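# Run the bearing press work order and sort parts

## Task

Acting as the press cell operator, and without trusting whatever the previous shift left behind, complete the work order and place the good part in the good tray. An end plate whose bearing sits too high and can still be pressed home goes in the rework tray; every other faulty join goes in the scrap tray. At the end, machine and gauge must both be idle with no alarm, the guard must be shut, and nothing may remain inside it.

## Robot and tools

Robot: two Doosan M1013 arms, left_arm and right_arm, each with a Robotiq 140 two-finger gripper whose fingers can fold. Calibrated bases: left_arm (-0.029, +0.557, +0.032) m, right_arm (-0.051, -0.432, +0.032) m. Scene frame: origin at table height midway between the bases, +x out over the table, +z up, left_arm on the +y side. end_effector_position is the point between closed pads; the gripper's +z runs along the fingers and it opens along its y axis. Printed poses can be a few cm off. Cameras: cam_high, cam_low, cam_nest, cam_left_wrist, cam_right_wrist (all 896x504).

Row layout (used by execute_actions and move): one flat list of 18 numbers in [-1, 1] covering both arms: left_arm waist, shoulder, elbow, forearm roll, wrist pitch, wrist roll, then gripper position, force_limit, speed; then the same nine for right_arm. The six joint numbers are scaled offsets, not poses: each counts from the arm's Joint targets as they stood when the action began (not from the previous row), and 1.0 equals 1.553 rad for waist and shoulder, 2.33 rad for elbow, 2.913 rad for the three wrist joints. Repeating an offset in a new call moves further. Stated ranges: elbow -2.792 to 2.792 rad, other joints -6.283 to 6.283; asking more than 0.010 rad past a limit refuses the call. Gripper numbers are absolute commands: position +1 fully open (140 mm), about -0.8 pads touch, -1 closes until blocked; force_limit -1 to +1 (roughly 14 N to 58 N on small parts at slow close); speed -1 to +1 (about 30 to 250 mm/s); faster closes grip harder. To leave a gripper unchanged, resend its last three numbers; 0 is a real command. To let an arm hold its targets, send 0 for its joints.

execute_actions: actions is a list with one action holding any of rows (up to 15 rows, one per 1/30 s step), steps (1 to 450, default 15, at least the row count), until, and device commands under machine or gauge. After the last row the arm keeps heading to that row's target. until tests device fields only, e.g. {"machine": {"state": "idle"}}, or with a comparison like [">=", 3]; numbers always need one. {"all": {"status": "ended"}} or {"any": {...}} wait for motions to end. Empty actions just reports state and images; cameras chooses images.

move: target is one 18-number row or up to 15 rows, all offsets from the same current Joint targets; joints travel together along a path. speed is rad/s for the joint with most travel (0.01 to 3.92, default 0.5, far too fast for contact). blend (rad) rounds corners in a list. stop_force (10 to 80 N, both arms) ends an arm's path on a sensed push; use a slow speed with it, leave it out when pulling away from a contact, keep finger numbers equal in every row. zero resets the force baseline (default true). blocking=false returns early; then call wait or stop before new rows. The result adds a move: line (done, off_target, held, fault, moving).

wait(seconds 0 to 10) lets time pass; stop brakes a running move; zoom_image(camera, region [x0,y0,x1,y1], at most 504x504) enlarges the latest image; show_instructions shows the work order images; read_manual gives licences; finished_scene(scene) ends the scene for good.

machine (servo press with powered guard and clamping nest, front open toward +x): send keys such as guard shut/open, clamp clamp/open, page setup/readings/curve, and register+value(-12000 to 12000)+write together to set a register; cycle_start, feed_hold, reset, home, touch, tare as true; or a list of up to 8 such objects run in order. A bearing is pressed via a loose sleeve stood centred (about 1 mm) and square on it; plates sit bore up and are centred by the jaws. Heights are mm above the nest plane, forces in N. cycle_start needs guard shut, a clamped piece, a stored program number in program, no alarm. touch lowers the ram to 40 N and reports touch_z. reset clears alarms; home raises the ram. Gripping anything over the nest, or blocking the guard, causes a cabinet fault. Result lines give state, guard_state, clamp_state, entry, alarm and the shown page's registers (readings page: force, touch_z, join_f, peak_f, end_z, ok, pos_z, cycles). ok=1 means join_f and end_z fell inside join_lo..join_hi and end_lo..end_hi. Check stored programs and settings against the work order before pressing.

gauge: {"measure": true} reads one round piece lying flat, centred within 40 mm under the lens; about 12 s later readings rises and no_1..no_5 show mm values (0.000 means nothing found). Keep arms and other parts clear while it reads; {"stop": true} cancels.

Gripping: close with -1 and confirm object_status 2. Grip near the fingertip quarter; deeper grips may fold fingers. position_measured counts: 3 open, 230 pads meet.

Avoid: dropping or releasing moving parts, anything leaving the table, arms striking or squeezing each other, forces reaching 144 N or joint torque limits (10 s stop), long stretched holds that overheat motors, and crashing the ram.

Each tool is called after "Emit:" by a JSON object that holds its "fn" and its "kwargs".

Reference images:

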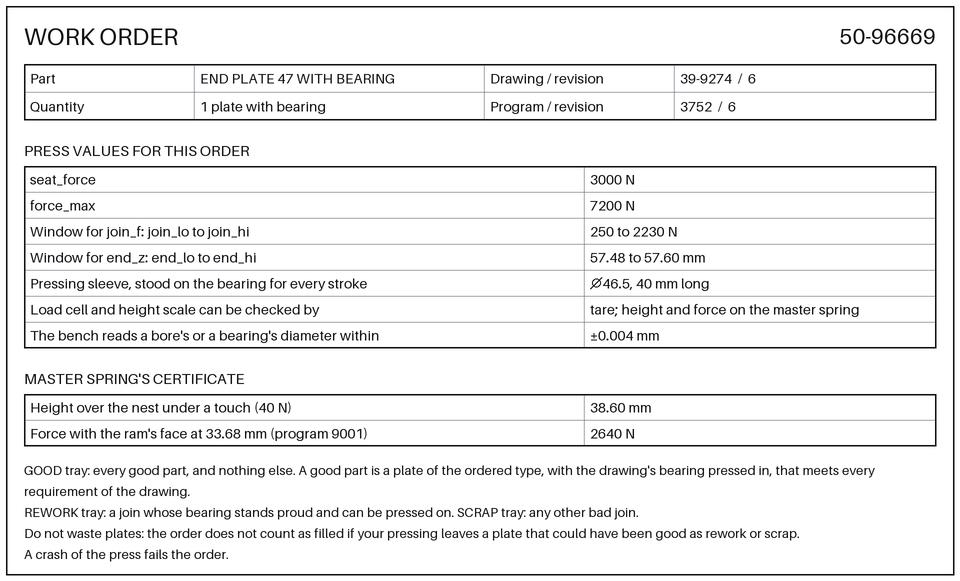

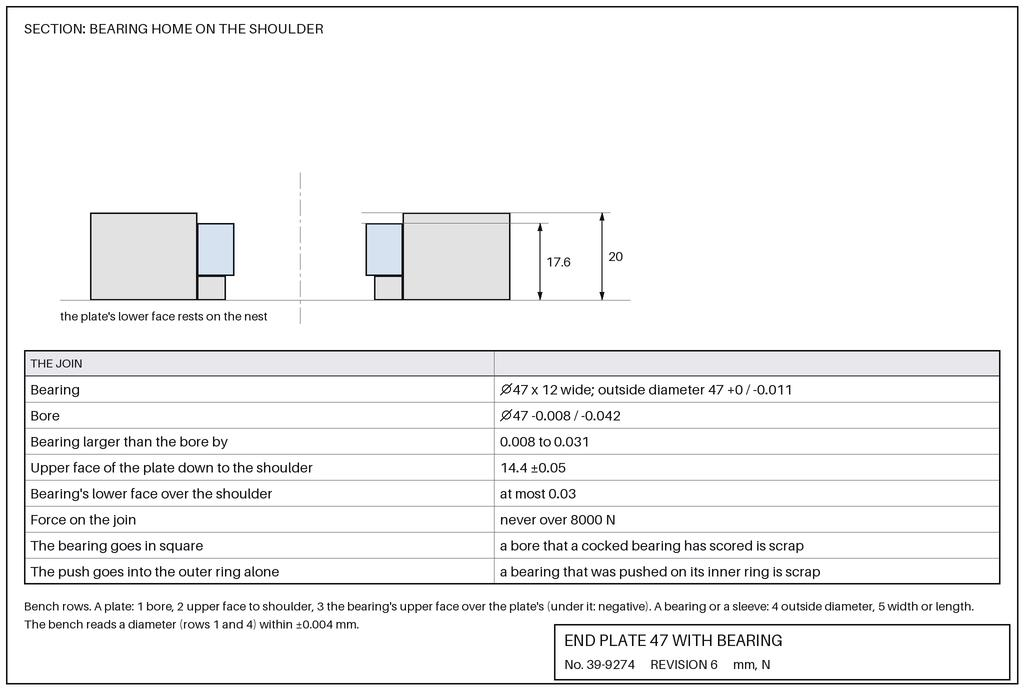

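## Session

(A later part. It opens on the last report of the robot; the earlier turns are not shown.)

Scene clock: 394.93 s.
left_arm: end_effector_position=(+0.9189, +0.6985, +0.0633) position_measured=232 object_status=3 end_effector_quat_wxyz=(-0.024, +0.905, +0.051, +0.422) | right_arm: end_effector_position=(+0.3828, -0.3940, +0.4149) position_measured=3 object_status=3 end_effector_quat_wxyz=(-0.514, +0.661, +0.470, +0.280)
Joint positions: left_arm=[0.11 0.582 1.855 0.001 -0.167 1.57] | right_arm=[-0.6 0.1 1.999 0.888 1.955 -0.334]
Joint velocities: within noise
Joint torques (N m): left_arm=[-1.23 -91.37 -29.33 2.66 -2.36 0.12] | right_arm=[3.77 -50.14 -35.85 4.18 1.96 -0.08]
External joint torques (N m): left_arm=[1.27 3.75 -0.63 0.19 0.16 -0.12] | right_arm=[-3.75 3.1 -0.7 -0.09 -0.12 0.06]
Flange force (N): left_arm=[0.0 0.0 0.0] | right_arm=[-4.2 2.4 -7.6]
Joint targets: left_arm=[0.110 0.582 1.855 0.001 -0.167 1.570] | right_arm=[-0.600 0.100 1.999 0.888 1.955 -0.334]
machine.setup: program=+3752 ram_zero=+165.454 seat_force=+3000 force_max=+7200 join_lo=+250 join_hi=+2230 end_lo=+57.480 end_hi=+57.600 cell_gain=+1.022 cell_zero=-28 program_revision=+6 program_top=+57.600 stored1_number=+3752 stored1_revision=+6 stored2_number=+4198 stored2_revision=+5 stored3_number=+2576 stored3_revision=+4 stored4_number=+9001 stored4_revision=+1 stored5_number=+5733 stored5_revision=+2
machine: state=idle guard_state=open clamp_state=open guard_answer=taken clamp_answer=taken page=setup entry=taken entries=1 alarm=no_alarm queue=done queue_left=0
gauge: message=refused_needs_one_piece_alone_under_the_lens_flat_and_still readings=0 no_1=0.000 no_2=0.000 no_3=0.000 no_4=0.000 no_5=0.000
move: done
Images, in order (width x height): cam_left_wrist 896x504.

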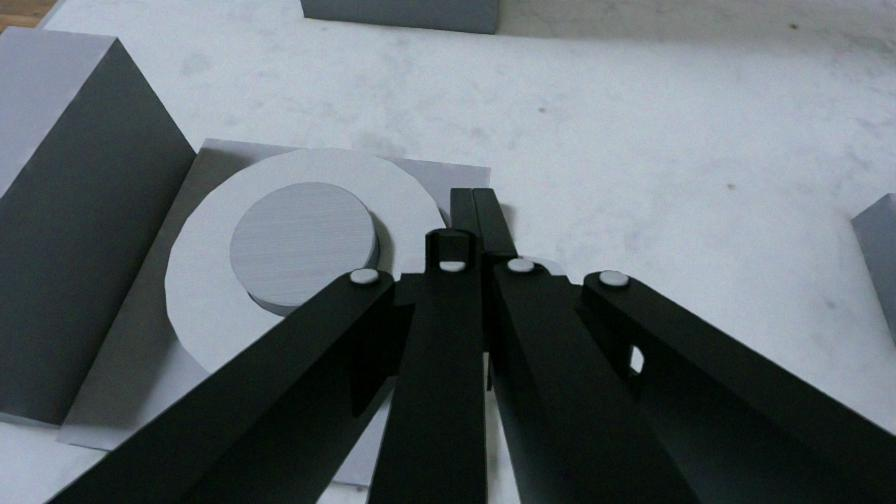

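Emit:
{"fn": "move", "kwargs": {"target": [[-0.0129,0,0,0,0,0,-1,0.0,-1,0,0,0,0,0,0,1,1,1],[-0.0129,-0.2286,0.1064,0,0.0364,0,-1,0.0,-1,0,0,0,0,0,0,1,1,1],[-0.278,-0.2286,0.1064,0,0.0364,0,-1,0.0,-1,0,0,0,0,0,0,1,1,1]], "speed": [0.05,0.25,0.5], "cameras": ["cam_left_wrist"]}}

Emit:
{"fn": "execute_actions", "kwargs": {"actions": [{"gauge":{"measure":true},"machine":{"page":"readings"},"steps":15}], "cameras": []}}

Scene clock: 422.20 s.
left_arm: end_effector_position=(+0.7415, +0.3386, +0.1909) position_measured=232 object_status=3 end_effector_quat_wxyz=(+0.067, +0.895, -0.144, +0.417) | right_arm: end_effector_position=(+0.3828, -0.3940, +0.4149) position_measured=3 object_status=3 end_effector_quat_wxyz=(-0.514, +0.661, +0.470, +0.280)
Joint positions: left_arm=[-0.322 0.226 2.103 0.001 -0.061 1.57] | right_arm=[-0.6 0.1 1.999 0.888 1.955 -0.334]
Joint velocities: within noise
Joint torques (N m): left_arm=[-1.8 -58.69 -32.24 3.03 -2.29 0.09] | right_arm=[3.36 -50.44 -35.98 4.14 1.89 -0.12]
External joint torques (N m): left_arm=[1.94 1.98 -0.96 0.15 0.09 -0.09] | right_arm=[-3.09 3.54 -0.5 -0.07 -0.06 0.1]
Flange force (N): left_arm=[0.0 0.0 0.0] | right_arm=[-3.9 3.4 -6.8]
Joint targets: left_arm=[-0.322 0.226 2.103 0.001 -0.061 1.570] | right_arm=[-0.600 0.100 1.999 0.888 1.955 -0.334]
machine.setup: program=+3752 ram_zero=+165.454 seat_force=+3000 force_max=+7200 join_lo=+250 join_hi=+2230 end_lo=+57.480 end_hi=+57.600 cell_gain=+1.022 cell_zero=-28 program_revision=+6 program_top=+57.600 stored1_number=+3752 stored1_revision=+6 stored2_number=+4198 stored2_revision=+5 stored3_number=+2576 stored3_revision=+4 stored4_number=+9001 stored4_revision=+1 stored5_number=+5733 stored5_revision=+2
machine: state=idle guard_state=open clamp_state=open guard_answer=taken clamp_answer=taken page=setup entry=taken entries=1 alarm=no_alarm queue=done queue_left=0
gauge: message=refused_needs_one_piece_alone_under_the_lens_flat_and_still readings=0 no_1=0.000 no_2=0.000 no_3=0.000 no_4=0.000 no_5=0.000
move: done
Images, in order (width x height): cam_left_wrist 896x504.

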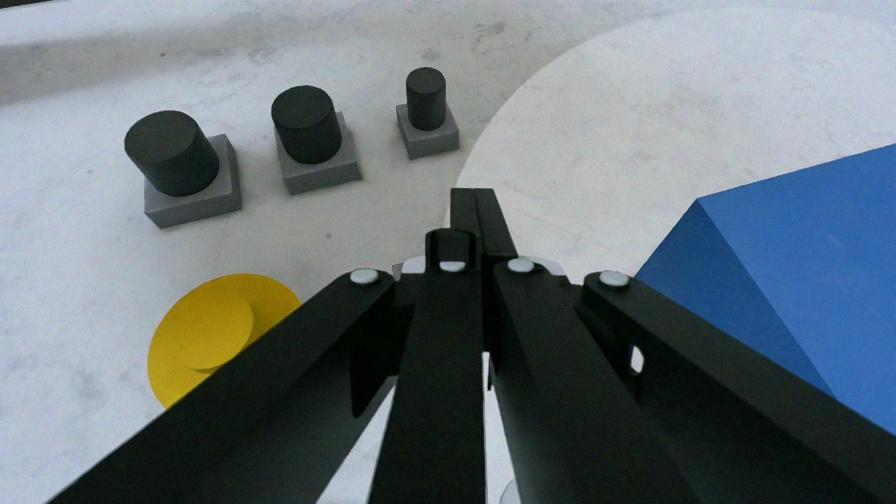

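Scene clock: 422.90 s.
left_arm: end_effector_position=(+0.7414, +0.3385, +0.1909) position_measured=232 object_status=3 end_effector_quat_wxyz=(+0.067, +0.895, -0.144, +0.417) | right_arm: end_effector_position=(+0.3828, -0.3940, +0.4149) position_measured=3 object_status=3 end_effector_quat_wxyz=(-0.514, +0.661, +0.470, +0.280)
Joint positions: left_arm=[-0.322 0.226 2.103 0.001 -0.061 1.57] | right_arm=[-0.6 0.1 1.999 0.888 1.955 -0.334]
Joint velocities: within noise
Joint torques (N m): left_arm=[-2.7 -59.1 -32.3 3.06 -2.32 0.12] | right_arm=[3.54 -50.31 -36.07 4.2 1.88 0.01]
External joint torques (N m): left_arm=[2.76 2.41 -0.89 0.12 0.13 -0.12] | right_arm=[-3.32 3.46 -0.42 -0.13 -0.05 -0.03]
Flange force (N): left_arm=[0.0 0.0 0.0] | right_arm=[-4.5 3.0 -7.0]
Joint targets: left_arm=[-0.322 0.226 2.103 0.001 -0.061 1.570] | right_arm=[-0.600 0.100 1.999 0.888 1.955 -0.334]
Tool commands: left_gripper/position=-1.0 left_gripper/force_limit=+0.0 left_gripper/speed=-1.0 right_gripper/position=+1.0 right_gripper/force_limit=+1.0 right_gripper/speed=+1.0
machine.readings: force=+0 touch_z=+0.000 join_f=+0 peak_f=+0 end_z=+0.000 ok=+0 pos_z=+154.546 cycles=+0
machine: state=idle guard_state=open clamp_state=open guard_answer=taken clamp_answer=taken page=readings entry=taken entries=1 alarm=no_alarm queue=done queue_left=0
gauge: message=refused_needs_one_piece_alone_under_the_lens_flat_and_still readings=0 no_1=0.000 no_2=0.000 no_3=0.000 no_4=0.000 no_5=0.000
No camera images: "cameras" was empty.

Emit:
{"fn": "move", "kwargs": {"target": [0.311,0,0,0,0,0,0.6,0.0,-1,0,0,0,0,0,0,1,1,1], "speed": 0.5, "cameras": ["cam_left_wrist"]}}

Emit:
{"fn": "zoom_image", "kwargs": {"camera": "cam_left_wrist", "region": [350, 90, 550, 202]}}

Scene clock: 444.43 s.
left_arm: end_effector_position=(+0.7548, +0.7212, +0.1909) position_measured=53 object_status=0 end_effector_quat_wxyz=(-0.035, +0.903, +0.074, +0.421) | right_arm: end_effector_position=(+0.3828, -0.3940, +0.4149) position_measured=3 object_status=3 end_effector_quat_wxyz=(-0.514, +0.661, +0.470, +0.280)
Joint positions: left_arm=[0.161 0.226 2.103 0.001 -0.061 1.57] | right_arm=[-0.6 0.1 1.999 0.888 1.955 -0.334]
Joint velocities: within noise
Joint torques (N m): left_arm=[-2.72 -58.77 -32.33 3.07 -2.28 0.15] | right_arm=[3.25 -50.1 -36.17 4.17 1.89 -0.05]
External joint torques (N m): left_arm=[2.66 2.05 -0.9 0.12 0.11 -0.15] | right_arm=[-3.37 3.5 -0.29 -0.09 -0.06 0.03]
Flange force (N): left_arm=[0.0 0.0 0.0] | right_arm=[-4.5 2.9 -6.9]
Joint targets: left_arm=[0.161 0.226 2.103 0.001 -0.061 1.570] | right_arm=[-0.600 0.100 1.999 0.888 1.955 -0.334]
machine.readings: force=+0 touch_z=+0.000 join_f=+0 peak_f=+0 end_z=+0.000 ok=+0 pos_z=+154.546 cycles=+0
machine: state=idle guard_state=open clamp_state=open guard_answer=taken clamp_answer=taken page=readings entry=taken entries=1 alarm=no_alarm queue=done queue_left=0
gauge: message=refused_needs_one_piece_alone_under_the_lens_flat_and_still readings=0 no_1=0.000 no_2=0.000 no_3=0.000 no_4=0.000 no_5=0.000
move: done
Images, in order (width x height): cam_left_wrist 896x504.

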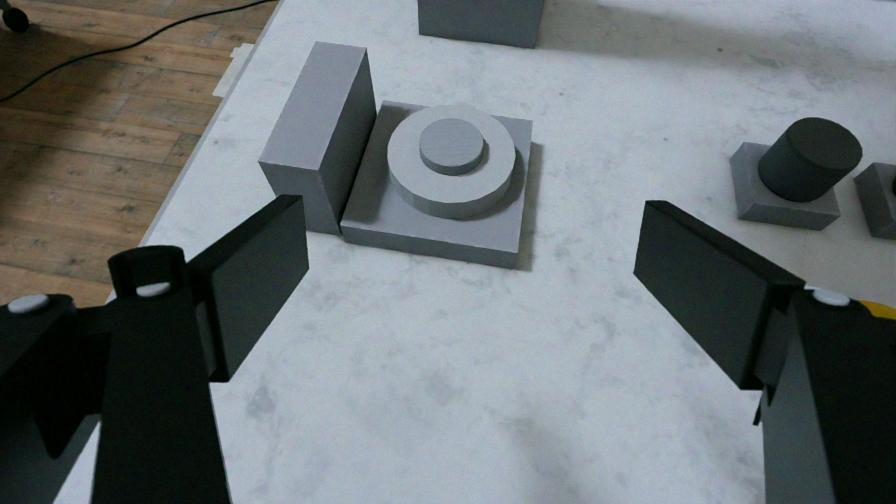

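Scaled by 2.520.

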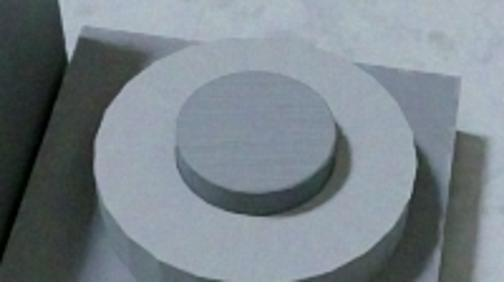

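Emit:
{"fn": "move", "kwargs": {"target": [0.0043,0.1314,-0.0659,0,-0.0171,0,0.6,0.0,-1,0,0,0,0,0,0,1,1,1], "speed": 0.3, "cameras": ["cam_left_wrist"]}}

Emit:
{"fn": "zoom_image", "kwargs": {"camera": "cam_left_wrist", "region": [340, 120, 580, 255]}}

Scene clock: 475.17 s.
left_arm: end_effector_position=(+0.8517, +0.7433, +0.1300) position_measured=53 object_status=3 end_effector_quat_wxyz=(-0.036, +0.903, +0.077, +0.421) | right_arm: end_effector_position=(+0.3828, -0.3940, +0.4149) position_measured=3 object_status=3 end_effector_quat_wxyz=(-0.514, +0.661, +0.470, +0.280)
Joint positions: left_arm=[0.168 0.43 1.95 0.001 -0.111 1.57] | right_arm=[-0.6 0.1 1.999 0.888 1.955 -0.334]
Joint velocities: within noise
Joint torques (N m): left_arm=[-2.86 -79.3 -30.71 2.9 -2.32 0.1] | right_arm=[3.53 -49.84 -36.15 4.12 1.85 -0.07]
External joint torques (N m): left_arm=[2.86 4.14 -0.9 0.12 0.16 -0.1] | right_arm=[-3.49 3.04 -0.38 -0.04 -0.02 0.05]
Flange force (N): left_arm=[0.0 0.0 0.0] | right_arm=[-4.2 2.1 -6.9]
Joint targets: left_arm=[0.168 0.431 1.950 0.001 -0.111 1.570] | right_arm=[-0.600 0.100 1.999 0.888 1.955 -0.334]
machine.readings: force=+0 touch_z=+0.000 join_f=+0 peak_f=+0 end_z=+0.000 ok=+0 pos_z=+154.546 cycles=+0
machine: state=idle guard_state=open clamp_state=open guard_answer=taken clamp_answer=taken page=readings entry=taken entries=1 alarm=no_alarm queue=done queue_left=0
gauge: message=refused_needs_one_piece_alone_under_the_lens_flat_and_still readings=0 no_1=0.000 no_2=0.000 no_3=0.000 no_4=0.000 no_5=0.000
move: done
Images, in order (width x height): cam_left_wrist 896x504.

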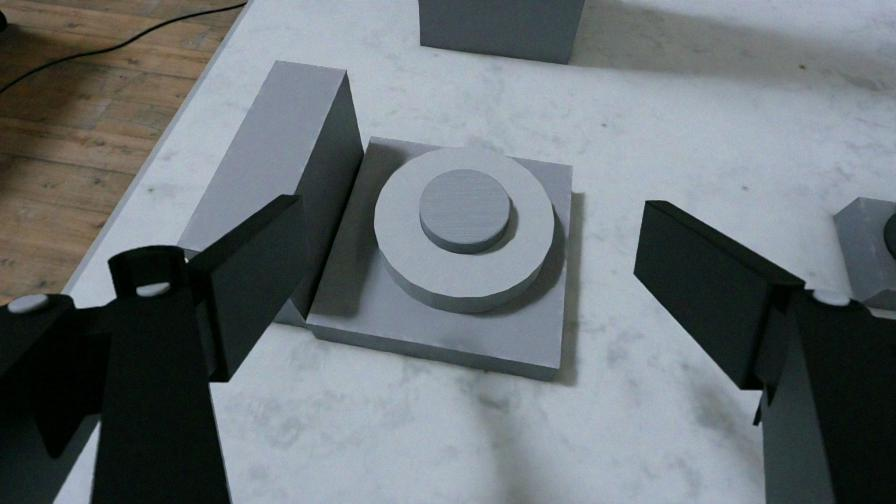

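Scaled by 2.100.

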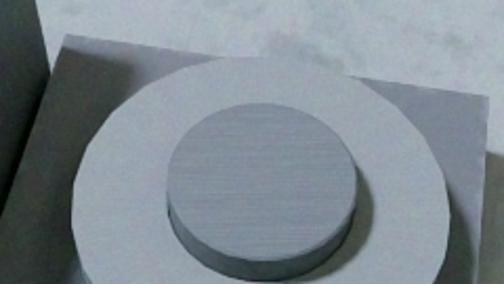

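Emit:
{"fn": "move", "kwargs": {"target": [[0.0014,0.0791,-0.0383,0,-0.0117,0,-0.06,0.0,0,0,0,0,0,0,0,1,1,1],[0.0015,0.0843,-0.0411,0,-0.0125,0,-0.06,0.0,0,0,0,0,0,0,0,1,1,1]], "speed": [0.15,0.02], "cameras": ["cam_left_wrist"]}}

Scene clock: 499.50 s.
left_arm: end_effector_position=(+0.9075, +0.7552, +0.0783) position_measured=136 object_status=3 end_effector_quat_wxyz=(-0.036, +0.903, +0.078, +0.421) | right_arm: end_effector_position=(+0.3828, -0.3940, +0.4149) position_measured=3 object_status=3 end_effector_quat_wxyz=(-0.514, +0.661, +0.470, +0.280)
Joint positions: left_arm=[0.17 0.561 1.854 0.001 -0.147 1.57] | right_arm=[-0.6 0.1 1.999 0.888 1.955 -0.334]
Joint velocities: within noise
Joint torques (N m): left_arm=[-2.45 -89.76 -30.19 2.77 -2.34 0.11] | right_arm=[3.14 -50.22 -35.97 4.12 1.94 -0.07]
External joint torques (N m): left_arm=[2.48 3.57 -0.34 0.14 0.16 -0.11] | right_arm=[-3.2 3.27 -0.59 -0.03 -0.11 0.05]
Flange force (N): left_arm=[0.0 0.0 0.0] | right_arm=[-3.8 3.1 -6.8]
Joint targets: left_arm=[0.170 0.561 1.854 0.001 -0.147 1.570] | right_arm=[-0.600 0.100 1.999 0.888 1.955 -0.334]
machine.readings: force=+0 touch_z=+0.000 join_f=+0 peak_f=+0 end_z=+0.000 ok=+0 pos_z=+154.546 cycles=+0
machine: state=idle guard_state=open clamp_state=open guard_answer=taken clamp_answer=taken page=readings entry=taken entries=1 alarm=no_alarm queue=done queue_left=0
gauge: message=refused_needs_one_piece_alone_under_the_lens_flat_and_still readings=0 no_1=0.000 no_2=0.000 no_3=0.000 no_4=0.000 no_5=0.000
move: done
Images, in order (width x height): cam_left_wrist 896x504.

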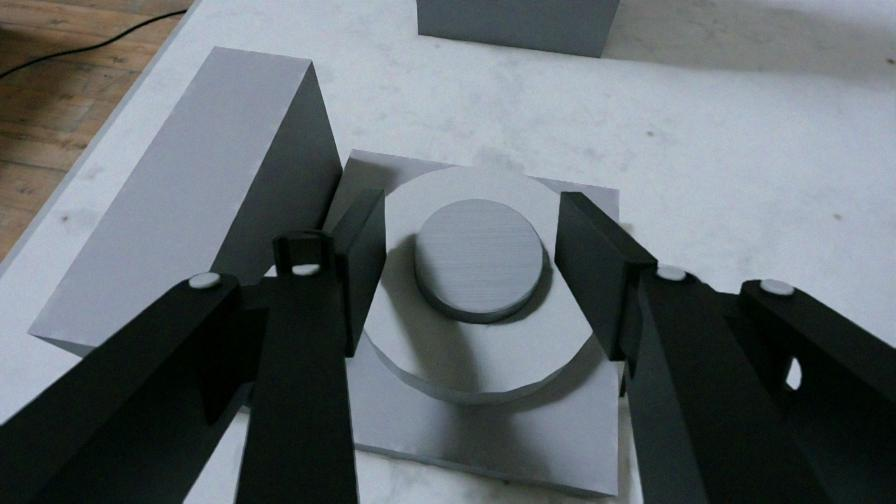

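Emit:
{"fn": "move", "kwargs": {"target": [[0,0,0,0,0,0,-1,-0.05,-1,0,0,0,0,0,0,1,1,1]], "speed": 0.05, "cameras": []}}

Emit:
{"fn": "move", "kwargs": {"target": [[0,-0.0034,-0.0003,0,0.0021,0,-1,-0.05,-1,0,0,0,0,0,0,1,1,1]], "speed": 0.02, "cameras": ["cam_left_wrist"]}}

Scene clock: 507.50 s.
left_arm: end_effector_position=(+0.9075, +0.7552, +0.0783) position_measured=161 object_status=0 end_effector_quat_wxyz=(-0.036, +0.903, +0.078, +0.421) | right_arm: end_effector_position=(+0.3828, -0.3940, +0.4149) position_measured=3 object_status=3 end_effector_quat_wxyz=(-0.514, +0.661, +0.470, +0.280)
Joint positions: left_arm=[0.17 0.561 1.854 0.001 -0.147 1.57] | right_arm=[-0.6 0.1 1.999 0.888 1.955 -0.334]
Joint velocities: within noise
Joint torques (N m): left_arm=[-2.38 -82.47 -28.4 2.76 -1.5 0.17] | right_arm=[3 -50.54 -35.98 4.2 1.91 -0.14]
External joint torques (N m): left_arm=[2.35 -3.92 -2.23 0.16 -0.7 -0.18] | right_arm=[-2.85 3.62 -0.56 -0.12 -0.08 0.12]
Flange force (N): left_arm=[0.0 0.0 0.0] | right_arm=[-3.7 3.8 -6.6]
Joint targets: left_arm=[0.170 0.561 1.854 0.001 -0.147 1.570] | right_arm=[-0.600 0.100 1.999 0.888 1.955 -0.334]
machine.readings: force=+0 touch_z=+0.000 join_f=+0 peak_f=+0 end_z=+0.000 ok=+0 pos_z=+154.546 cycles=+0
machine: state=idle guard_state=open clamp_state=open guard_answer=taken clamp_answer=taken page=readings entry=taken entries=1 alarm=no_alarm queue=done queue_left=0
gauge: message=refused_needs_one_piece_alone_under_the_lens_flat_and_still readings=0 no_1=0.000 no_2=0.000 no_3=0.000 no_4=0.000 no_5=0.000
move: done
No camera images: "cameras" was empty.

Scene clock: 508.20 s.
left_arm: end_effector_position=(+0.9072, +0.7551, +0.0822) position_measured=161 object_status=2 end_effector_quat_wxyz=(-0.036, +0.903, +0.078, +0.421) | right_arm: end_effector_position=(+0.3828, -0.3940, +0.4149) position_measured=3 object_status=3 end_effector_quat_wxyz=(-0.514, +0.661, +0.470, +0.280)
Joint positions: left_arm=[0.17 0.556 1.853 0.001 -0.141 1.57] | right_arm=[-0.6 0.1 1.999 0.888 1.955 -0.334]
Joint velocities: within noise
Joint torques (N m): left_arm=[-2.88 -93.2 -32.39 2.77 -3.41 0.07] | right_arm=[3.24 -50.15 -36.01 4.14 1.9 -0.13]
External joint torques (N m): left_arm=[2.96 6.82 1.56 0.17 1.21 -0.07] | right_arm=[-3.22 3.54 -0.47 -0.06 -0.07 0.11]
Flange force (N): left_arm=[0.0 0.0 0.0] | right_arm=[-4.0 3.3 -6.9]
Joint targets: left_arm=[0.170 0.556 1.853 0.001 -0.141 1.570] | right_arm=[-0.600 0.100 1.999 0.888 1.955 -0.334]
machine.readings: force=+0 touch_z=+0.000 join_f=+0 peak_f=+0 end_z=+0.000 ok=+0 pos_z=+154.546 cycles=+0
machine: state=idle guard_state=open clamp_state=open guard_answer=taken clamp_answer=taken page=readings entry=taken entries=1 alarm=no_alarm queue=done queue_left=0
gauge: message=refused_needs_one_piece_alone_under_the_lens_flat_and_still readings=0 no_1=0.000 no_2=0.000 no_3=0.000 no_4=0.000 no_5=0.000
move: done
Images, in order (width x height): cam_left_wrist 896x504.

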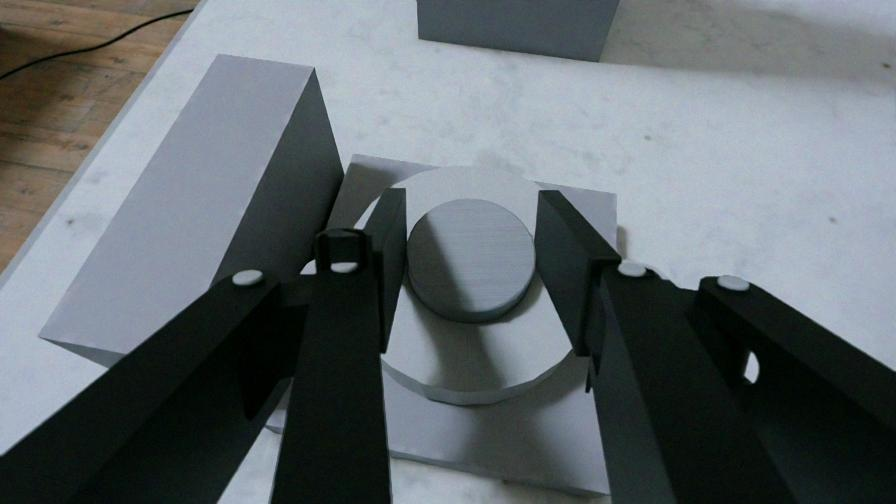

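Emit:
{"fn": "move", "kwargs": {"target": [[0,-0.0104,-0.0009,0,0.0063,0,-1,-0.05,-1,0,0,0,0,0,0,1,1,1]], "speed": 0.02, "cameras": ["cam_left_wrist"]}}

Emit:
{"fn": "zoom_image", "kwargs": {"camera": "cam_left_wrist", "region": [340, 140, 640, 308]}}

Scene clock: 515.33 s.
left_arm: end_effector_position=(+0.9062, +0.7549, +0.0943) position_measured=161 object_status=2 end_effector_quat_wxyz=(-0.036, +0.903, +0.078, +0.421) | right_arm: end_effector_position=(+0.3828, -0.3940, +0.4149) position_measured=3 object_status=3 end_effector_quat_wxyz=(-0.514, +0.661, +0.470, +0.280)
Joint positions: left_arm=[0.17 0.54 1.851 0.001 -0.123 1.57] | right_arm=[-0.6 0.1 1.999 0.888 1.955 -0.334]
Joint velocities: within noise
Joint torques (N m): left_arm=[-2.79 -92.37 -32.78 2.85 -3.48 0.11] | right_arm=[3.39 -50.23 -35.91 4.13 1.94 0.01]
External joint torques (N m): left_arm=[2.91 7.36 1.48 0.13 1.3 -0.11] | right_arm=[-3.5 3.47 -0.59 -0.05 -0.11 -0.03]
Flange force (N): left_arm=[0.0 0.0 0.0] | right_arm=[-4.4 3.1 -7.4]
Joint targets: left_arm=[0.170 0.540 1.851 0.001 -0.123 1.570] | right_arm=[-0.600 0.100 1.999 0.888 1.955 -0.334]
machine.readings: force=+0 touch_z=+0.000 join_f=+0 peak_f=+0 end_z=+0.000 ok=+0 pos_z=+154.546 cycles=+0
machine: state=idle guard_state=open clamp_state=open guard_answer=taken clamp_answer=taken page=readings entry=taken entries=1 alarm=no_alarm queue=done queue_left=0
gauge: message=refused_needs_one_piece_alone_under_the_lens_flat_and_still readings=0 no_1=0.000 no_2=0.000 no_3=0.000 no_4=0.000 no_5=0.000
move: done
Images, in order (width x height): cam_left_wrist 896x504.

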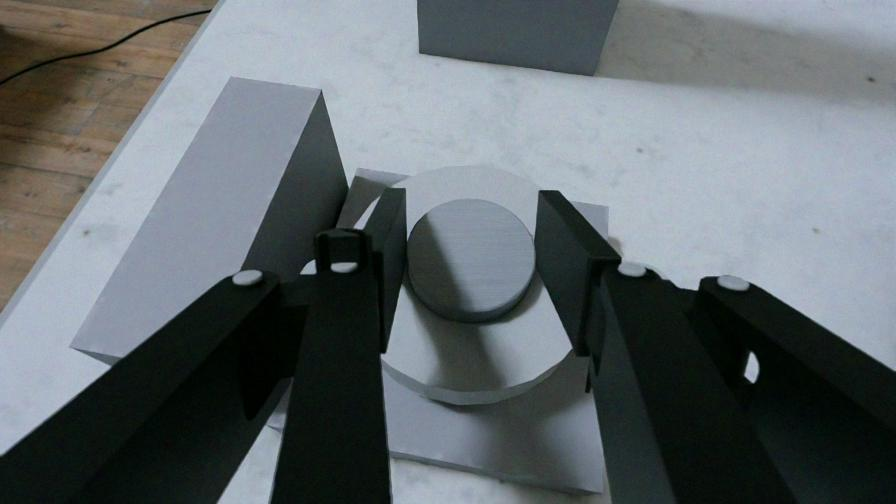

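Scaled by 1.680.

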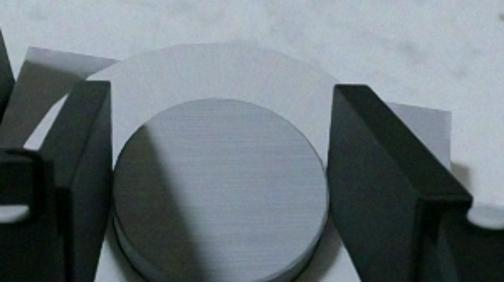

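Emit:
{"fn": "move", "kwargs": {"target": [[0,0.0115,0.001,0,-0.007,0,-1,-0.05,-1,0,0,0,0,0,0,1,1,1],[0,0.0138,0.0012,0,-0.0084,0,-1,-0.05,-1,0,0,0,0,0,0,1,1,1],[0,0.0138,0.0012,0,-0.0084,0,0.1,-0.05,-1,0,0,0,0,0,0,1,1,1],[-0.0015,-0.0705,0.0423,0,0.0041,0,0.1,0.0,-1,0,0,0,0,0,0,1,1,1],[-0.0058,-0.202,0.1082,0,0.0212,0,0.1,0.0,-1,0,0,0,0,0,0,1,1,1],[-0.31,-0.202,0.1082,0,0.0212,0,0.1,0.0,-1,0,0,0,0,0,0,1,1,1]], "speed": [0.03,0.01,0.1,0.2,0.4,0.8], "cameras": ["cam_left_wrist"]}}

Emit:
{"fn": "execute_actions", "kwargs": {"actions": [{"gauge":{"measure":true},"machine":{"page":"readings"},"steps":15}], "cameras": []}}

Scene clock: 550.27 s.
left_arm: end_effector_position=(+0.7437, +0.3468, +0.1910) position_measured=117 object_status=3 end_effector_quat_wxyz=(+0.065, +0.895, -0.139, +0.418) | right_arm: end_effector_position=(+0.3828, -0.3940, +0.4149) position_measured=3 object_status=3 end_effector_quat_wxyz=(-0.514, +0.661, +0.470, +0.280)
Joint positions: left_arm=[-0.311 0.226 2.103 0.001 -0.061 1.57] | right_arm=[-0.6 0.1 1.999 0.888 1.955 -0.334]
Joint velocities: within noise
Joint torques (N m): left_arm=[-3.26 -58.95 -32.28 3 -2.29 0.1] | right_arm=[3.32 -50.15 -36.08 4.11 1.84 -0.01]
External joint torques (N m): left_arm=[3.37 2.27 -0.91 0.18 0.1 -0.1] | right_arm=[-3.24 3.36 -0.41 -0.03 -0.01 -0.01]
Flange force (N): left_arm=[0.0 0.0 0.0] | right_arm=[-4.2 2.9 -6.8]
Joint targets: left_arm=[-0.312 0.226 2.103 0.001 -0.061 1.570] | right_arm=[-0.600 0.100 1.999 0.888 1.955 -0.334]
machine.readings: force=+0 touch_z=+0.000 join_f=+0 peak_f=+0 end_z=+0.000 ok=+0 pos_z=+154.546 cycles=+0
machine: state=idle guard_state=open clamp_state=open guard_answer=taken clamp_answer=taken page=readings entry=taken entries=1 alarm=no_alarm queue=done queue_left=0
gauge: message=refused_needs_one_piece_alone_under_the_lens_flat_and_still readings=0 no_1=0.000 no_2=0.000 no_3=0.000 no_4=0.000 no_5=0.000
move: done
Images, in order (width x height): cam_left_wrist 896x504.

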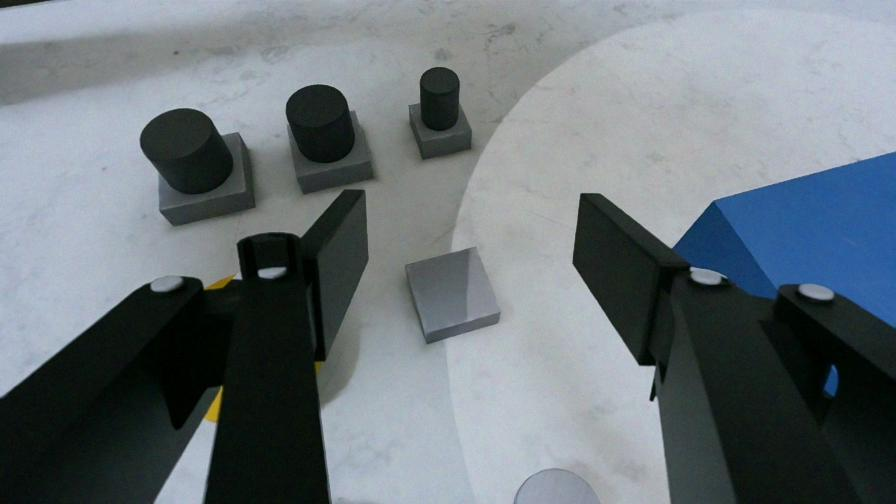

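Scene clock: 550.97 s.
left_arm: end_effector_position=(+0.7437, +0.3467, +0.1910) position_measured=117 object_status=3 end_effector_quat_wxyz=(+0.065, +0.895, -0.139, +0.418) | right_arm: end_effector_position=(+0.3828, -0.3940, +0.4149) position_measured=3 object_status=3 end_effector_quat_wxyz=(-0.514, +0.661, +0.470, +0.280)
Joint positions: left_arm=[-0.312 0.226 2.103 0.001 -0.061 1.57] | right_arm=[-0.6 0.1 1.999 0.888 1.955 -0.334]
Joint velocities: within noise
Joint torques (N m): left_arm=[-2.37 -58.56 -32.25 3 -2.31 0.16] | right_arm=[4.12 -50.13 -35.98 4.19 1.96 -0.06]
External joint torques (N m): left_arm=[2.4 1.86 -1.02 0.19 0.12 -0.16] | right_arm=[-3.98 3 -0.55 -0.11 -0.12 0.04]
Flange force (N): left_arm=[0.0 0.0 0.0] | right_arm=[-4.6 1.9 -7.7]
Joint targets: left_arm=[-0.312 0.226 2.103 0.001 -0.061 1.570] | right_arm=[-0.600 0.100 1.999 0.888 1.955 -0.334]
Tool commands: left_gripper/position=+0.1 left_gripper/force_limit=+0.0 left_gripper/speed=-1.0 right_gripper/position=+1.0 right_gripper/force_limit=+1.0 right_gripper/speed=+1.0
machine.readings: force=+0 touch_z=+0.000 join_f=+0 peak_f=+0 end_z=+0.000 ok=+0 pos_z=+154.546 cycles=+0
machine: state=idle guard_state=open clamp_state=open guard_answer=taken clamp_answer=taken page=readings entry=taken entries=1 alarm=no_alarm queue=done queue_left=0
gauge: message=refused_needs_one_piece_alone_under_the_lens_flat_and_still readings=0 no_1=0.000 no_2=0.000 no_3=0.000 no_4=0.000 no_5=0.000
No camera images: "cameras" was empty.

Emit:
{"fn": "move", "kwargs": {"target": [[0.3049,0,0,0,0,0,0.1,0,-1,0,0,0,0,0,0,1,1,1],[0.3104,0.2054,-0.1077,0,-0.023,0,0.1,0,-1,0,0,0,0,0,0,1,1,1],[0.3106,0.2159,-0.1069,0,-0.0297,0,0.1,0,-1,0,0,0,0,0,0,1,1,1],[0.3106,0.2159,-0.1069,0,-0.0297,0,-1,-0.02,-1,0,0,0,0,0,0,1,1,1],[0.3104,0.2054,-0.1077,0,-0.023,0,-1,-0.02,-1,0,0,0,0,0,0,1,1,1],[0.3049,0,0,0,0,0,-1,-0.02,-1,0,0,0,0,0,0,1,1,1]], "speed": [0.8,0.25,0.03,0.05,0.03,0.25], "cameras": ["cam_left_wrist"]}}

Scene clock: 585.47 s.
left_arm: end_effector_position=(+0.7546, +0.7221, +0.1909) position_measured=161 object_status=2 end_effector_quat_wxyz=(-0.035, +0.903, +0.075, +0.421) | right_arm: end_effector_position=(+0.3828, -0.3940, +0.4149) position_measured=3 object_status=3 end_effector_quat_wxyz=(-0.514, +0.661, +0.470, +0.280)
Joint positions: left_arm=[0.162 0.226 2.103 0.001 -0.061 1.57] | right_arm=[-0.6 0.1 1.999 0.888 1.955 -0.334]
Joint velocities: within noise
Joint torques (N m): left_arm=[-2.81 -62.14 -34.33 3.03 -3.39 0.15] | right_arm=[3.85 -50.14 -35.99 4.17 1.91 -0.07]
External joint torques (N m): left_arm=[2.69 6.22 1.22 0.14 1.2 -0.15] | right_arm=[-3.7 3.35 -0.48 -0.1 -0.08 0.05]
Flange force (N): left_arm=[0.0 0.0 0.0] | right_arm=[-4.5 2.6 -7.5]
Joint targets: left_arm=[0.162 0.226 2.103 0.001 -0.061 1.570] | right_arm=[-0.600 0.100 1.999 0.888 1.955 -0.334]
machine.readings: force=+0 touch_z=+0.000 join_f=+0 peak_f=+0 end_z=+0.000 ok=+0 pos_z=+154.546 cycles=+0
machine: state=idle guard_state=open clamp_state=open guard_answer=taken clamp_answer=taken page=readings entry=taken entries=1 alarm=no_alarm queue=done queue_left=0
gauge: message=refused_needs_one_piece_alone_under_the_lens_flat_and_still readings=0 no_1=0.000 no_2=0.000 no_3=0.000 no_4=0.000 no_5=0.000
move: done
Images, in order (width x height): cam_left_wrist 896x504.

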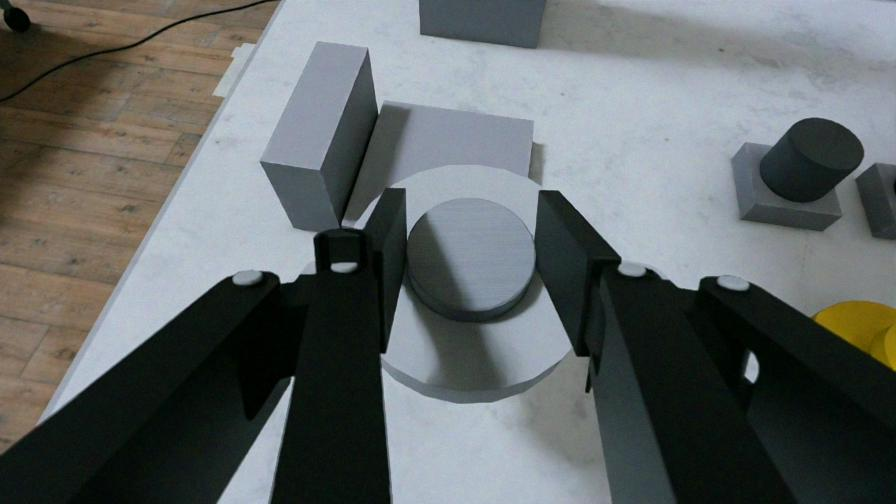

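Emit:
{"fn": "move", "kwargs": {"target": [[-0.265,-0.0264,-0.1833,-0.0003,0.1613,0,-1,-0.02,-1,0,0,0,0,0,0,1,1,1],[-0.2921,0.0887,-0.0842,-0.3866,0.347,0.6931,-1,-0.02,-1,0,0,0,0,0,0,1,1,1],[-0.4163,0.1272,-0.1209,-0.4053,0.3037,0.6564,-1,-0.02,-1,0,0,0,0,0,0,1,1,1]], "speed": [0.6,0.6,0.2], "cameras": ["cam_nest","cam_left_wrist"]}}

Scene clock: 607.13 s.
left_arm: end_effector_position=(+0.6007, +0.0123, +0.1872) position_measured=161 object_status=2 end_effector_quat_wxyz=(+0.299, +0.642, -0.640, +0.299) | right_arm: end_effector_position=(+0.3828, -0.3940, +0.4149) position_measured=3 object_status=3 end_effector_quat_wxyz=(-0.514, +0.661, +0.470, +0.280)
Joint positions: left_arm=[-0.485 0.424 1.821 -1.18 0.823 3.482] | right_arm=[-0.6 0.1 1.999 0.888 1.955 -0.334]
Joint velocities: within noise
Joint torques (N m): left_arm=[-2.63 -80.81 -32.68 -1.1 0.84 0.1] | right_arm=[3.19 -50.09 -35.94 4.1 1.85 -0.17]
External joint torques (N m): left_arm=[2.91 5.63 0.88 0.91 -0.12 -0.1] | right_arm=[-2.95 3.02 -0.57 -0.03 -0.02 0.14]
Flange force (N): left_arm=[-4.7 -7.7 2.1] | right_arm=[-3.2 2.8 -6.4]
Joint targets: left_arm=[-0.485 0.424 1.821 -1.180 0.823 3.482] | right_arm=[-0.600 0.100 1.999 0.888 1.955 -0.334]
machine.readings: force=+0 touch_z=+0.000 join_f=+0 peak_f=+0 end_z=+0.000 ok=+0 pos_z=+154.546 cycles=+0
machine: state=idle guard_state=open clamp_state=open guard_answer=taken clamp_answer=taken page=readings entry=taken entries=1 alarm=no_alarm queue=done queue_left=0
gauge: message=refused_needs_one_piece_alone_under_the_lens_flat_and_still readings=0 no_1=0.000 no_2=0.000 no_3=0.000 no_4=0.000 no_5=0.000
move: done
Images, in order (width x height): cam_nest 896x504, cam_left_wrist 896x504.

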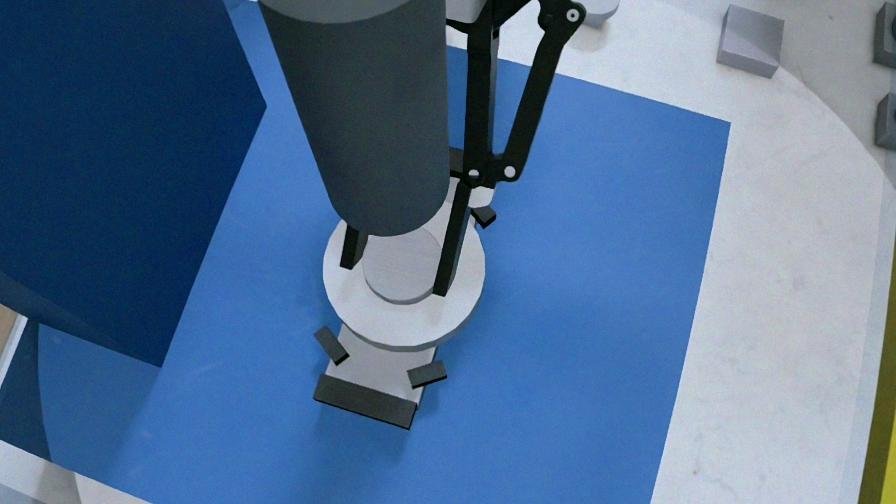

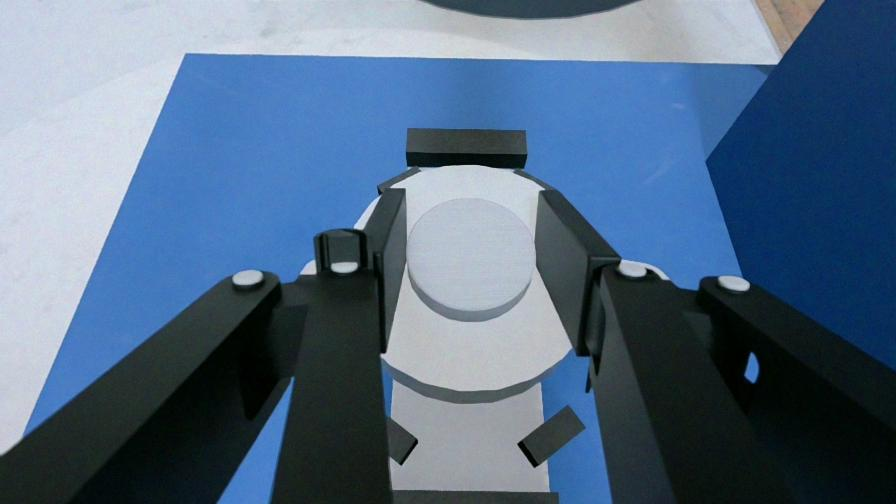

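Emit:
{"fn": "move", "kwargs": {"target": [[0,0.0138,0.0050,-0.0097,-0.0040,0.0141,-1,-0.02,-1,0,0,0,0,0,0,1,1,1]], "speed": 0.02, "stop_force": 12, "cameras": ["cam_left_wrist","cam_nest"]}}

Scene clock: 625.30 s.
left_arm: end_effector_position=(+0.6007, +0.0120, +0.1731) position_measured=161 object_status=2 end_effector_quat_wxyz=(+0.299, +0.642, -0.640, +0.299) | right_arm: end_effector_position=(+0.3828, -0.3940, +0.4149) position_measured=3 object_status=3 end_effector_quat_wxyz=(-0.514, +0.661, +0.470, +0.280)
Joint positions: left_arm=[-0.485 0.439 1.83 -1.2 0.815 3.511] | right_arm=[-0.6 0.1 1.999 0.888 1.955 -0.334]
Joint velocities: within noise
Joint torques (N m): left_arm=[-6.31 -62.53 -23.97 1.51 -1.52 0.15] | right_arm=[3.51 -50.75 -36.08 4.16 1.83 -0.07]
External joint torques (N m): left_arm=[6.51 -13.02 -7.04 -1.76 2.29 -0.15] | right_arm=[-3.36 3.64 -0.5 -0.07 0 0.05]
Flange force (N): left_arm=[6.5 -2.7 -19.2] | right_arm=[-4.3 3.3 -7.3]
Joint targets: left_arm=[-0.485 0.439 1.830 -1.200 0.815 3.511] | right_arm=[-0.600 0.100 1.999 0.888 1.955 -0.334]
machine.readings: force=+0 touch_z=+0.000 join_f=+0 peak_f=+0 end_z=+0.000 ok=+0 pos_z=+154.546 cycles=+0
machine: state=idle guard_state=open clamp_state=open guard_answer=taken clamp_answer=taken page=readings entry=taken entries=1 alarm=no_alarm queue=done queue_left=0
gauge: message=refused_needs_one_piece_alone_under_the_lens_flat_and_still readings=0 no_1=0.000 no_2=0.000 no_3=0.000 no_4=0.000 no_5=0.000
move: contact (left_arm); left_arm: the wrist roll is farthest, 0.012 rad from its target
Images, in order (width x height): cam_nest 896x504, cam_left_wrist 896x504.

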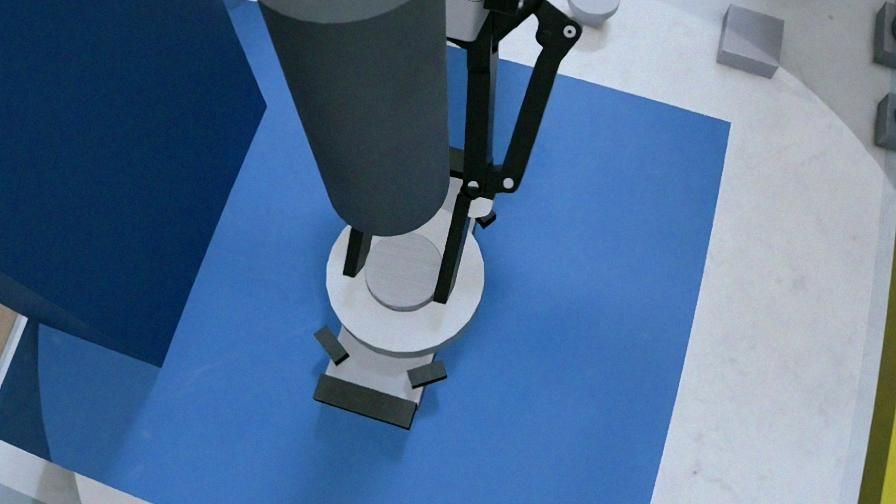

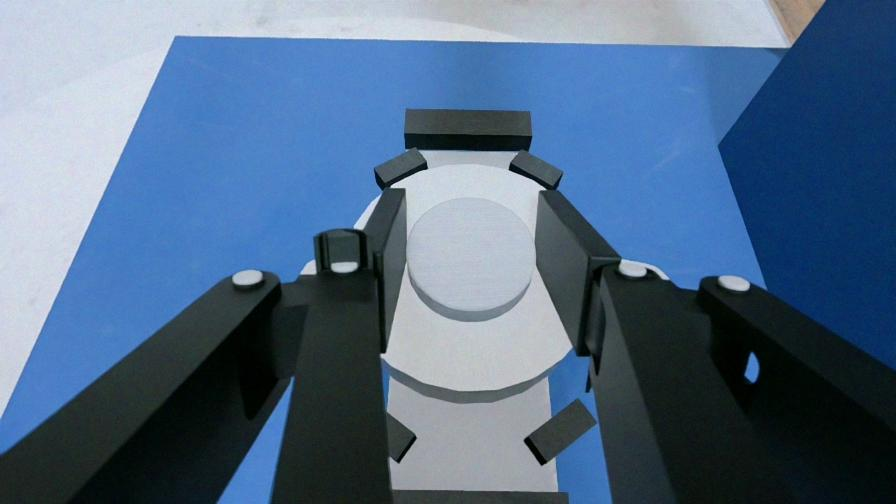

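Emit:
{"fn": "move", "kwargs": {"target": [[0,0,0,0,0,0,0.02,-0.02,-1,0,0,0,0,0,0,1,1,1]], "speed": 0.05, "cameras": []}}

Emit:
{"fn": "execute_actions", "kwargs": {"actions": [{"machine":{"clamp":"clamp"},"steps":75}], "cameras": ["cam_left_wrist"]}}

Emit:
{"fn": "zoom_image", "kwargs": {"camera": "cam_left_wrist", "region": [340, 140, 640, 308]}}

Scene clock: 644.77 s.
left_arm: end_effector_position=(+0.6007, +0.0120, +0.1731) position_measured=127 object_status=0 end_effector_quat_wxyz=(+0.299, +0.642, -0.640, +0.299) | right_arm: end_effector_position=(+0.3828, -0.3940, +0.4149) position_measured=3 object_status=3 end_effector_quat_wxyz=(-0.514, +0.661, +0.470, +0.280)
Joint positions: left_arm=[-0.485 0.439 1.83 -1.2 0.815 3.511] | right_arm=[-0.6 0.1 1.999 0.888 1.955 -0.334]
Joint velocities: within noise
Joint torques (N m): left_arm=[-2.66 -78.68 -30.2 -0.4 0.71 0.11] | right_arm=[3.51 -49.79 -36.01 4.22 1.94 -0.06]
External joint torques (N m): left_arm=[2.87 2.41 -1.06 0.14 0.07 -0.11] | right_arm=[-3.46 3.06 -0.5 -0.14 -0.11 0.04]
Flange force (N): left_arm=[-2.0 -7.0 -0.2] | right_arm=[-4.2 2.4 -7.0]
Joint targets: left_arm=[-0.485 0.439 1.830 -1.200 0.815 3.511] | right_arm=[-0.600 0.100 1.999 0.888 1.955 -0.334]
machine.readings: force=+0 touch_z=+0.000 join_f=+0 peak_f=+0 end_z=+0.000 ok=+0 pos_z=+154.546 cycles=+0
machine: state=idle guard_state=open clamp_state=open guard_answer=taken clamp_answer=taken page=readings entry=taken entries=1 alarm=no_alarm queue=done queue_left=0
gauge: message=refused_needs_one_piece_alone_under_the_lens_flat_and_still readings=0 no_1=0.000 no_2=0.000 no_3=0.000 no_4=0.000 no_5=0.000
move: done
No camera images: "cameras" was empty.

Scene clock: 647.47 s.
left_arm: end_effector_position=(+0.6007, +0.0120, +0.1731) position_measured=127 object_status=3 end_effector_quat_wxyz=(+0.299, +0.642, -0.640, +0.299) | right_arm: end_effector_position=(+0.3828, -0.3940, +0.4149) position_measured=3 object_status=3 end_effector_quat_wxyz=(-0.514, +0.661, +0.470, +0.280)
Joint positions: left_arm=[-0.485 0.439 1.83 -1.2 0.815 3.511] | right_arm=[-0.6 0.1 1.999 0.888 1.955 -0.334]
Joint velocities: within noise
Joint torques (N m): left_arm=[-2.46 -78.54 -30.37 -0.4 0.73 0.07] | right_arm=[3.27 -50.47 -35.63 4.14 1.93 -0.08]
External joint torques (N m): left_arm=[2.62 2.92 -0.73 0.15 0.05 -0.07] | right_arm=[-3.26 3.47 -0.95 -0.04 -0.1 0.06]
Flange force (N): left_arm=[-2.5 -6.7 0.6] | right_arm=[-3.5 3.6 -7.5]
Joint targets: left_arm=[-0.485 0.439 1.830 -1.200 0.815 3.511] | right_arm=[-0.600 0.100 1.999 0.888 1.955 -0.334]
Tool commands: left_gripper/position=+0.02 left_gripper/force_limit=-0.02 left_gripper/speed=-1.0 right_gripper/position=+1.0 right_gripper/force_limit=+1.0 right_gripper/speed=+1.0
machine.readings: force=+0 touch_z=+0.000 join_f=+0 peak_f=+0 end_z=+0.000 ok=+0 pos_z=+154.546 cycles=+0
machine: state=idle guard_state=open clamp_state=clamped guard_answer=taken clamp_answer=taken page=readings entry=taken entries=1 alarm=no_alarm queue=done queue_left=0
gauge: message=refused_needs_one_piece_alone_under_the_lens_flat_and_still readings=0 no_1=0.000 no_2=0.000 no_3=0.000 no_4=0.000 no_5=0.000
Images, in order (width x height): cam_left_wrist 896x504.

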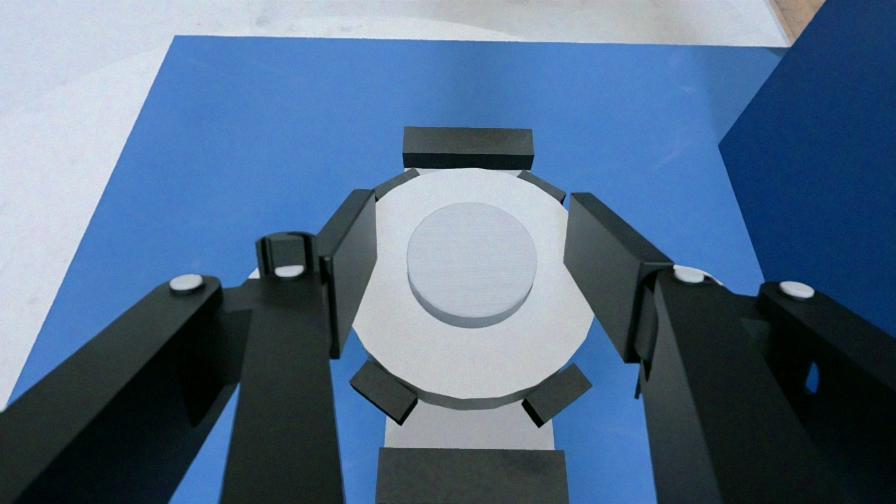

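Scaled by 1.680.

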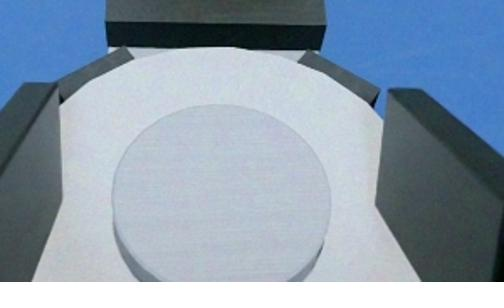

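Emit:
{"fn": "move", "kwargs": {"target": [[0,0,0,0,0,0,-1,0.3,-1,0,0,0,0,0,0,1,1,1]], "speed": 0.05, "cameras": []}}

Emit:
{"fn": "move", "kwargs": {"target": [[0,-0.0028,-0.0010,0.0020,0.0008,-0.0029,-1,0.3,-1,0,0,0,0,0,0,1,1,1]], "speed": 0.01, "stop_force": 40, "cameras": ["cam_left_wrist"]}}

Scene clock: 657.17 s.
left_arm: end_effector_position=(+0.6007, +0.0120, +0.1732) position_measured=163 object_status=0 end_effector_quat_wxyz=(+0.299, +0.642, -0.640, +0.299) | right_arm: end_effector_position=(+0.3828, -0.3940, +0.4149) position_measured=3 object_status=3 end_effector_quat_wxyz=(-0.514, +0.661, +0.470, +0.280)
Joint positions: left_arm=[-0.485 0.439 1.83 -1.2 0.815 3.511] | right_arm=[-0.6 0.1 1.999 0.888 1.955 -0.334]
Joint velocities: within noise
Joint torques (N m): left_arm=[-8.54 -67.07 -32.68 -1.71 -2.66 0.2] | right_arm=[3.56 -49.85 -36.03 4.11 1.89 -0.03]
External joint torques (N m): left_arm=[8.6 -8.8 1.56 1.44 3.45 -0.2] | right_arm=[-3.38 3.03 -0.5 -0.03 -0.06 0.01]
Flange force (N): left_arm=[-2.7 3.4 -23.7] | right_arm=[-4.0 2.4 -6.9]
Joint targets: left_arm=[-0.485 0.439 1.830 -1.200 0.815 3.511] | right_arm=[-0.600 0.100 1.999 0.888 1.955 -0.334]
machine.readings: force=+0 touch_z=+0.000 join_f=+0 peak_f=+0 end_z=+0.000 ok=+0 pos_z=+154.546 cycles=+0
machine: state=idle guard_state=open clamp_state=clamped guard_answer=taken clamp_answer=taken page=readings entry=taken entries=1 alarm=no_alarm queue=done queue_left=0
gauge: message=refused_needs_one_piece_alone_under_the_lens_flat_and_still readings=0 no_1=0.000 no_2=0.000 no_3=0.000 no_4=0.000 no_5=0.000
move: done
No camera images: "cameras" was empty.

Scene clock: 658.77 s.
left_arm: end_effector_position=(+0.6006, +0.0122, +0.1739) position_measured=163 object_status=2 end_effector_quat_wxyz=(+0.299, +0.642, -0.640, +0.299) | right_arm: end_effector_position=(+0.3828, -0.3940, +0.4149) position_measured=3 object_status=3 end_effector_quat_wxyz=(-0.514, +0.661, +0.470, +0.280)
Joint positions: left_arm=[-0.485 0.438 1.829 -1.198 0.816 3.509] | right_arm=[-0.6 0.1 1.999 0.888 1.955 -0.334]
Joint velocities: within noise
Joint torques (N m): left_arm=[-2.17 -79.47 -30.76 -0.55 0.81 0.15] | right_arm=[3.66 -50.21 -36 4.14 1.91 -0.02]
External joint torques (N m): left_arm=[2.36 3.59 -0.46 0.31 -0.03 -0.15] | right_arm=[-3.58 3.31 -0.55 -0.06 -0.07 0]
Flange force (N): left_arm=[-2.5 -7.0 1.4] | right_arm=[-4.4 2.7 -7.4]
Joint targets: left_arm=[-0.485 0.438 1.829 -1.198 0.816 3.509] | right_arm=[-0.600 0.100 1.999 0.888 1.955 -0.334]
machine.readings: force=+0 touch_z=+0.000 join_f=+0 peak_f=+0 end_z=+0.000 ok=+0 pos_z=+154.546 cycles=+0
machine: state=idle guard_state=open clamp_state=clamped guard_answer=taken clamp_answer=taken page=readings entry=taken entries=1 alarm=no_alarm queue=done queue_left=0
gauge: message=refused_needs_one_piece_alone_under_the_lens_flat_and_still readings=0 no_1=0.000 no_2=0.000 no_3=0.000 no_4=0.000 no_5=0.000
move: contact (left_arm)
Images, in order (width x height): cam_left_wrist 896x504.

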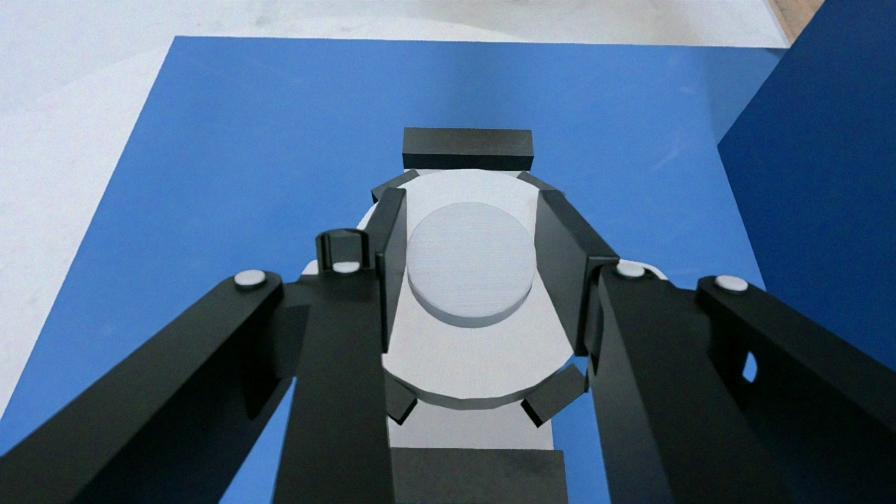

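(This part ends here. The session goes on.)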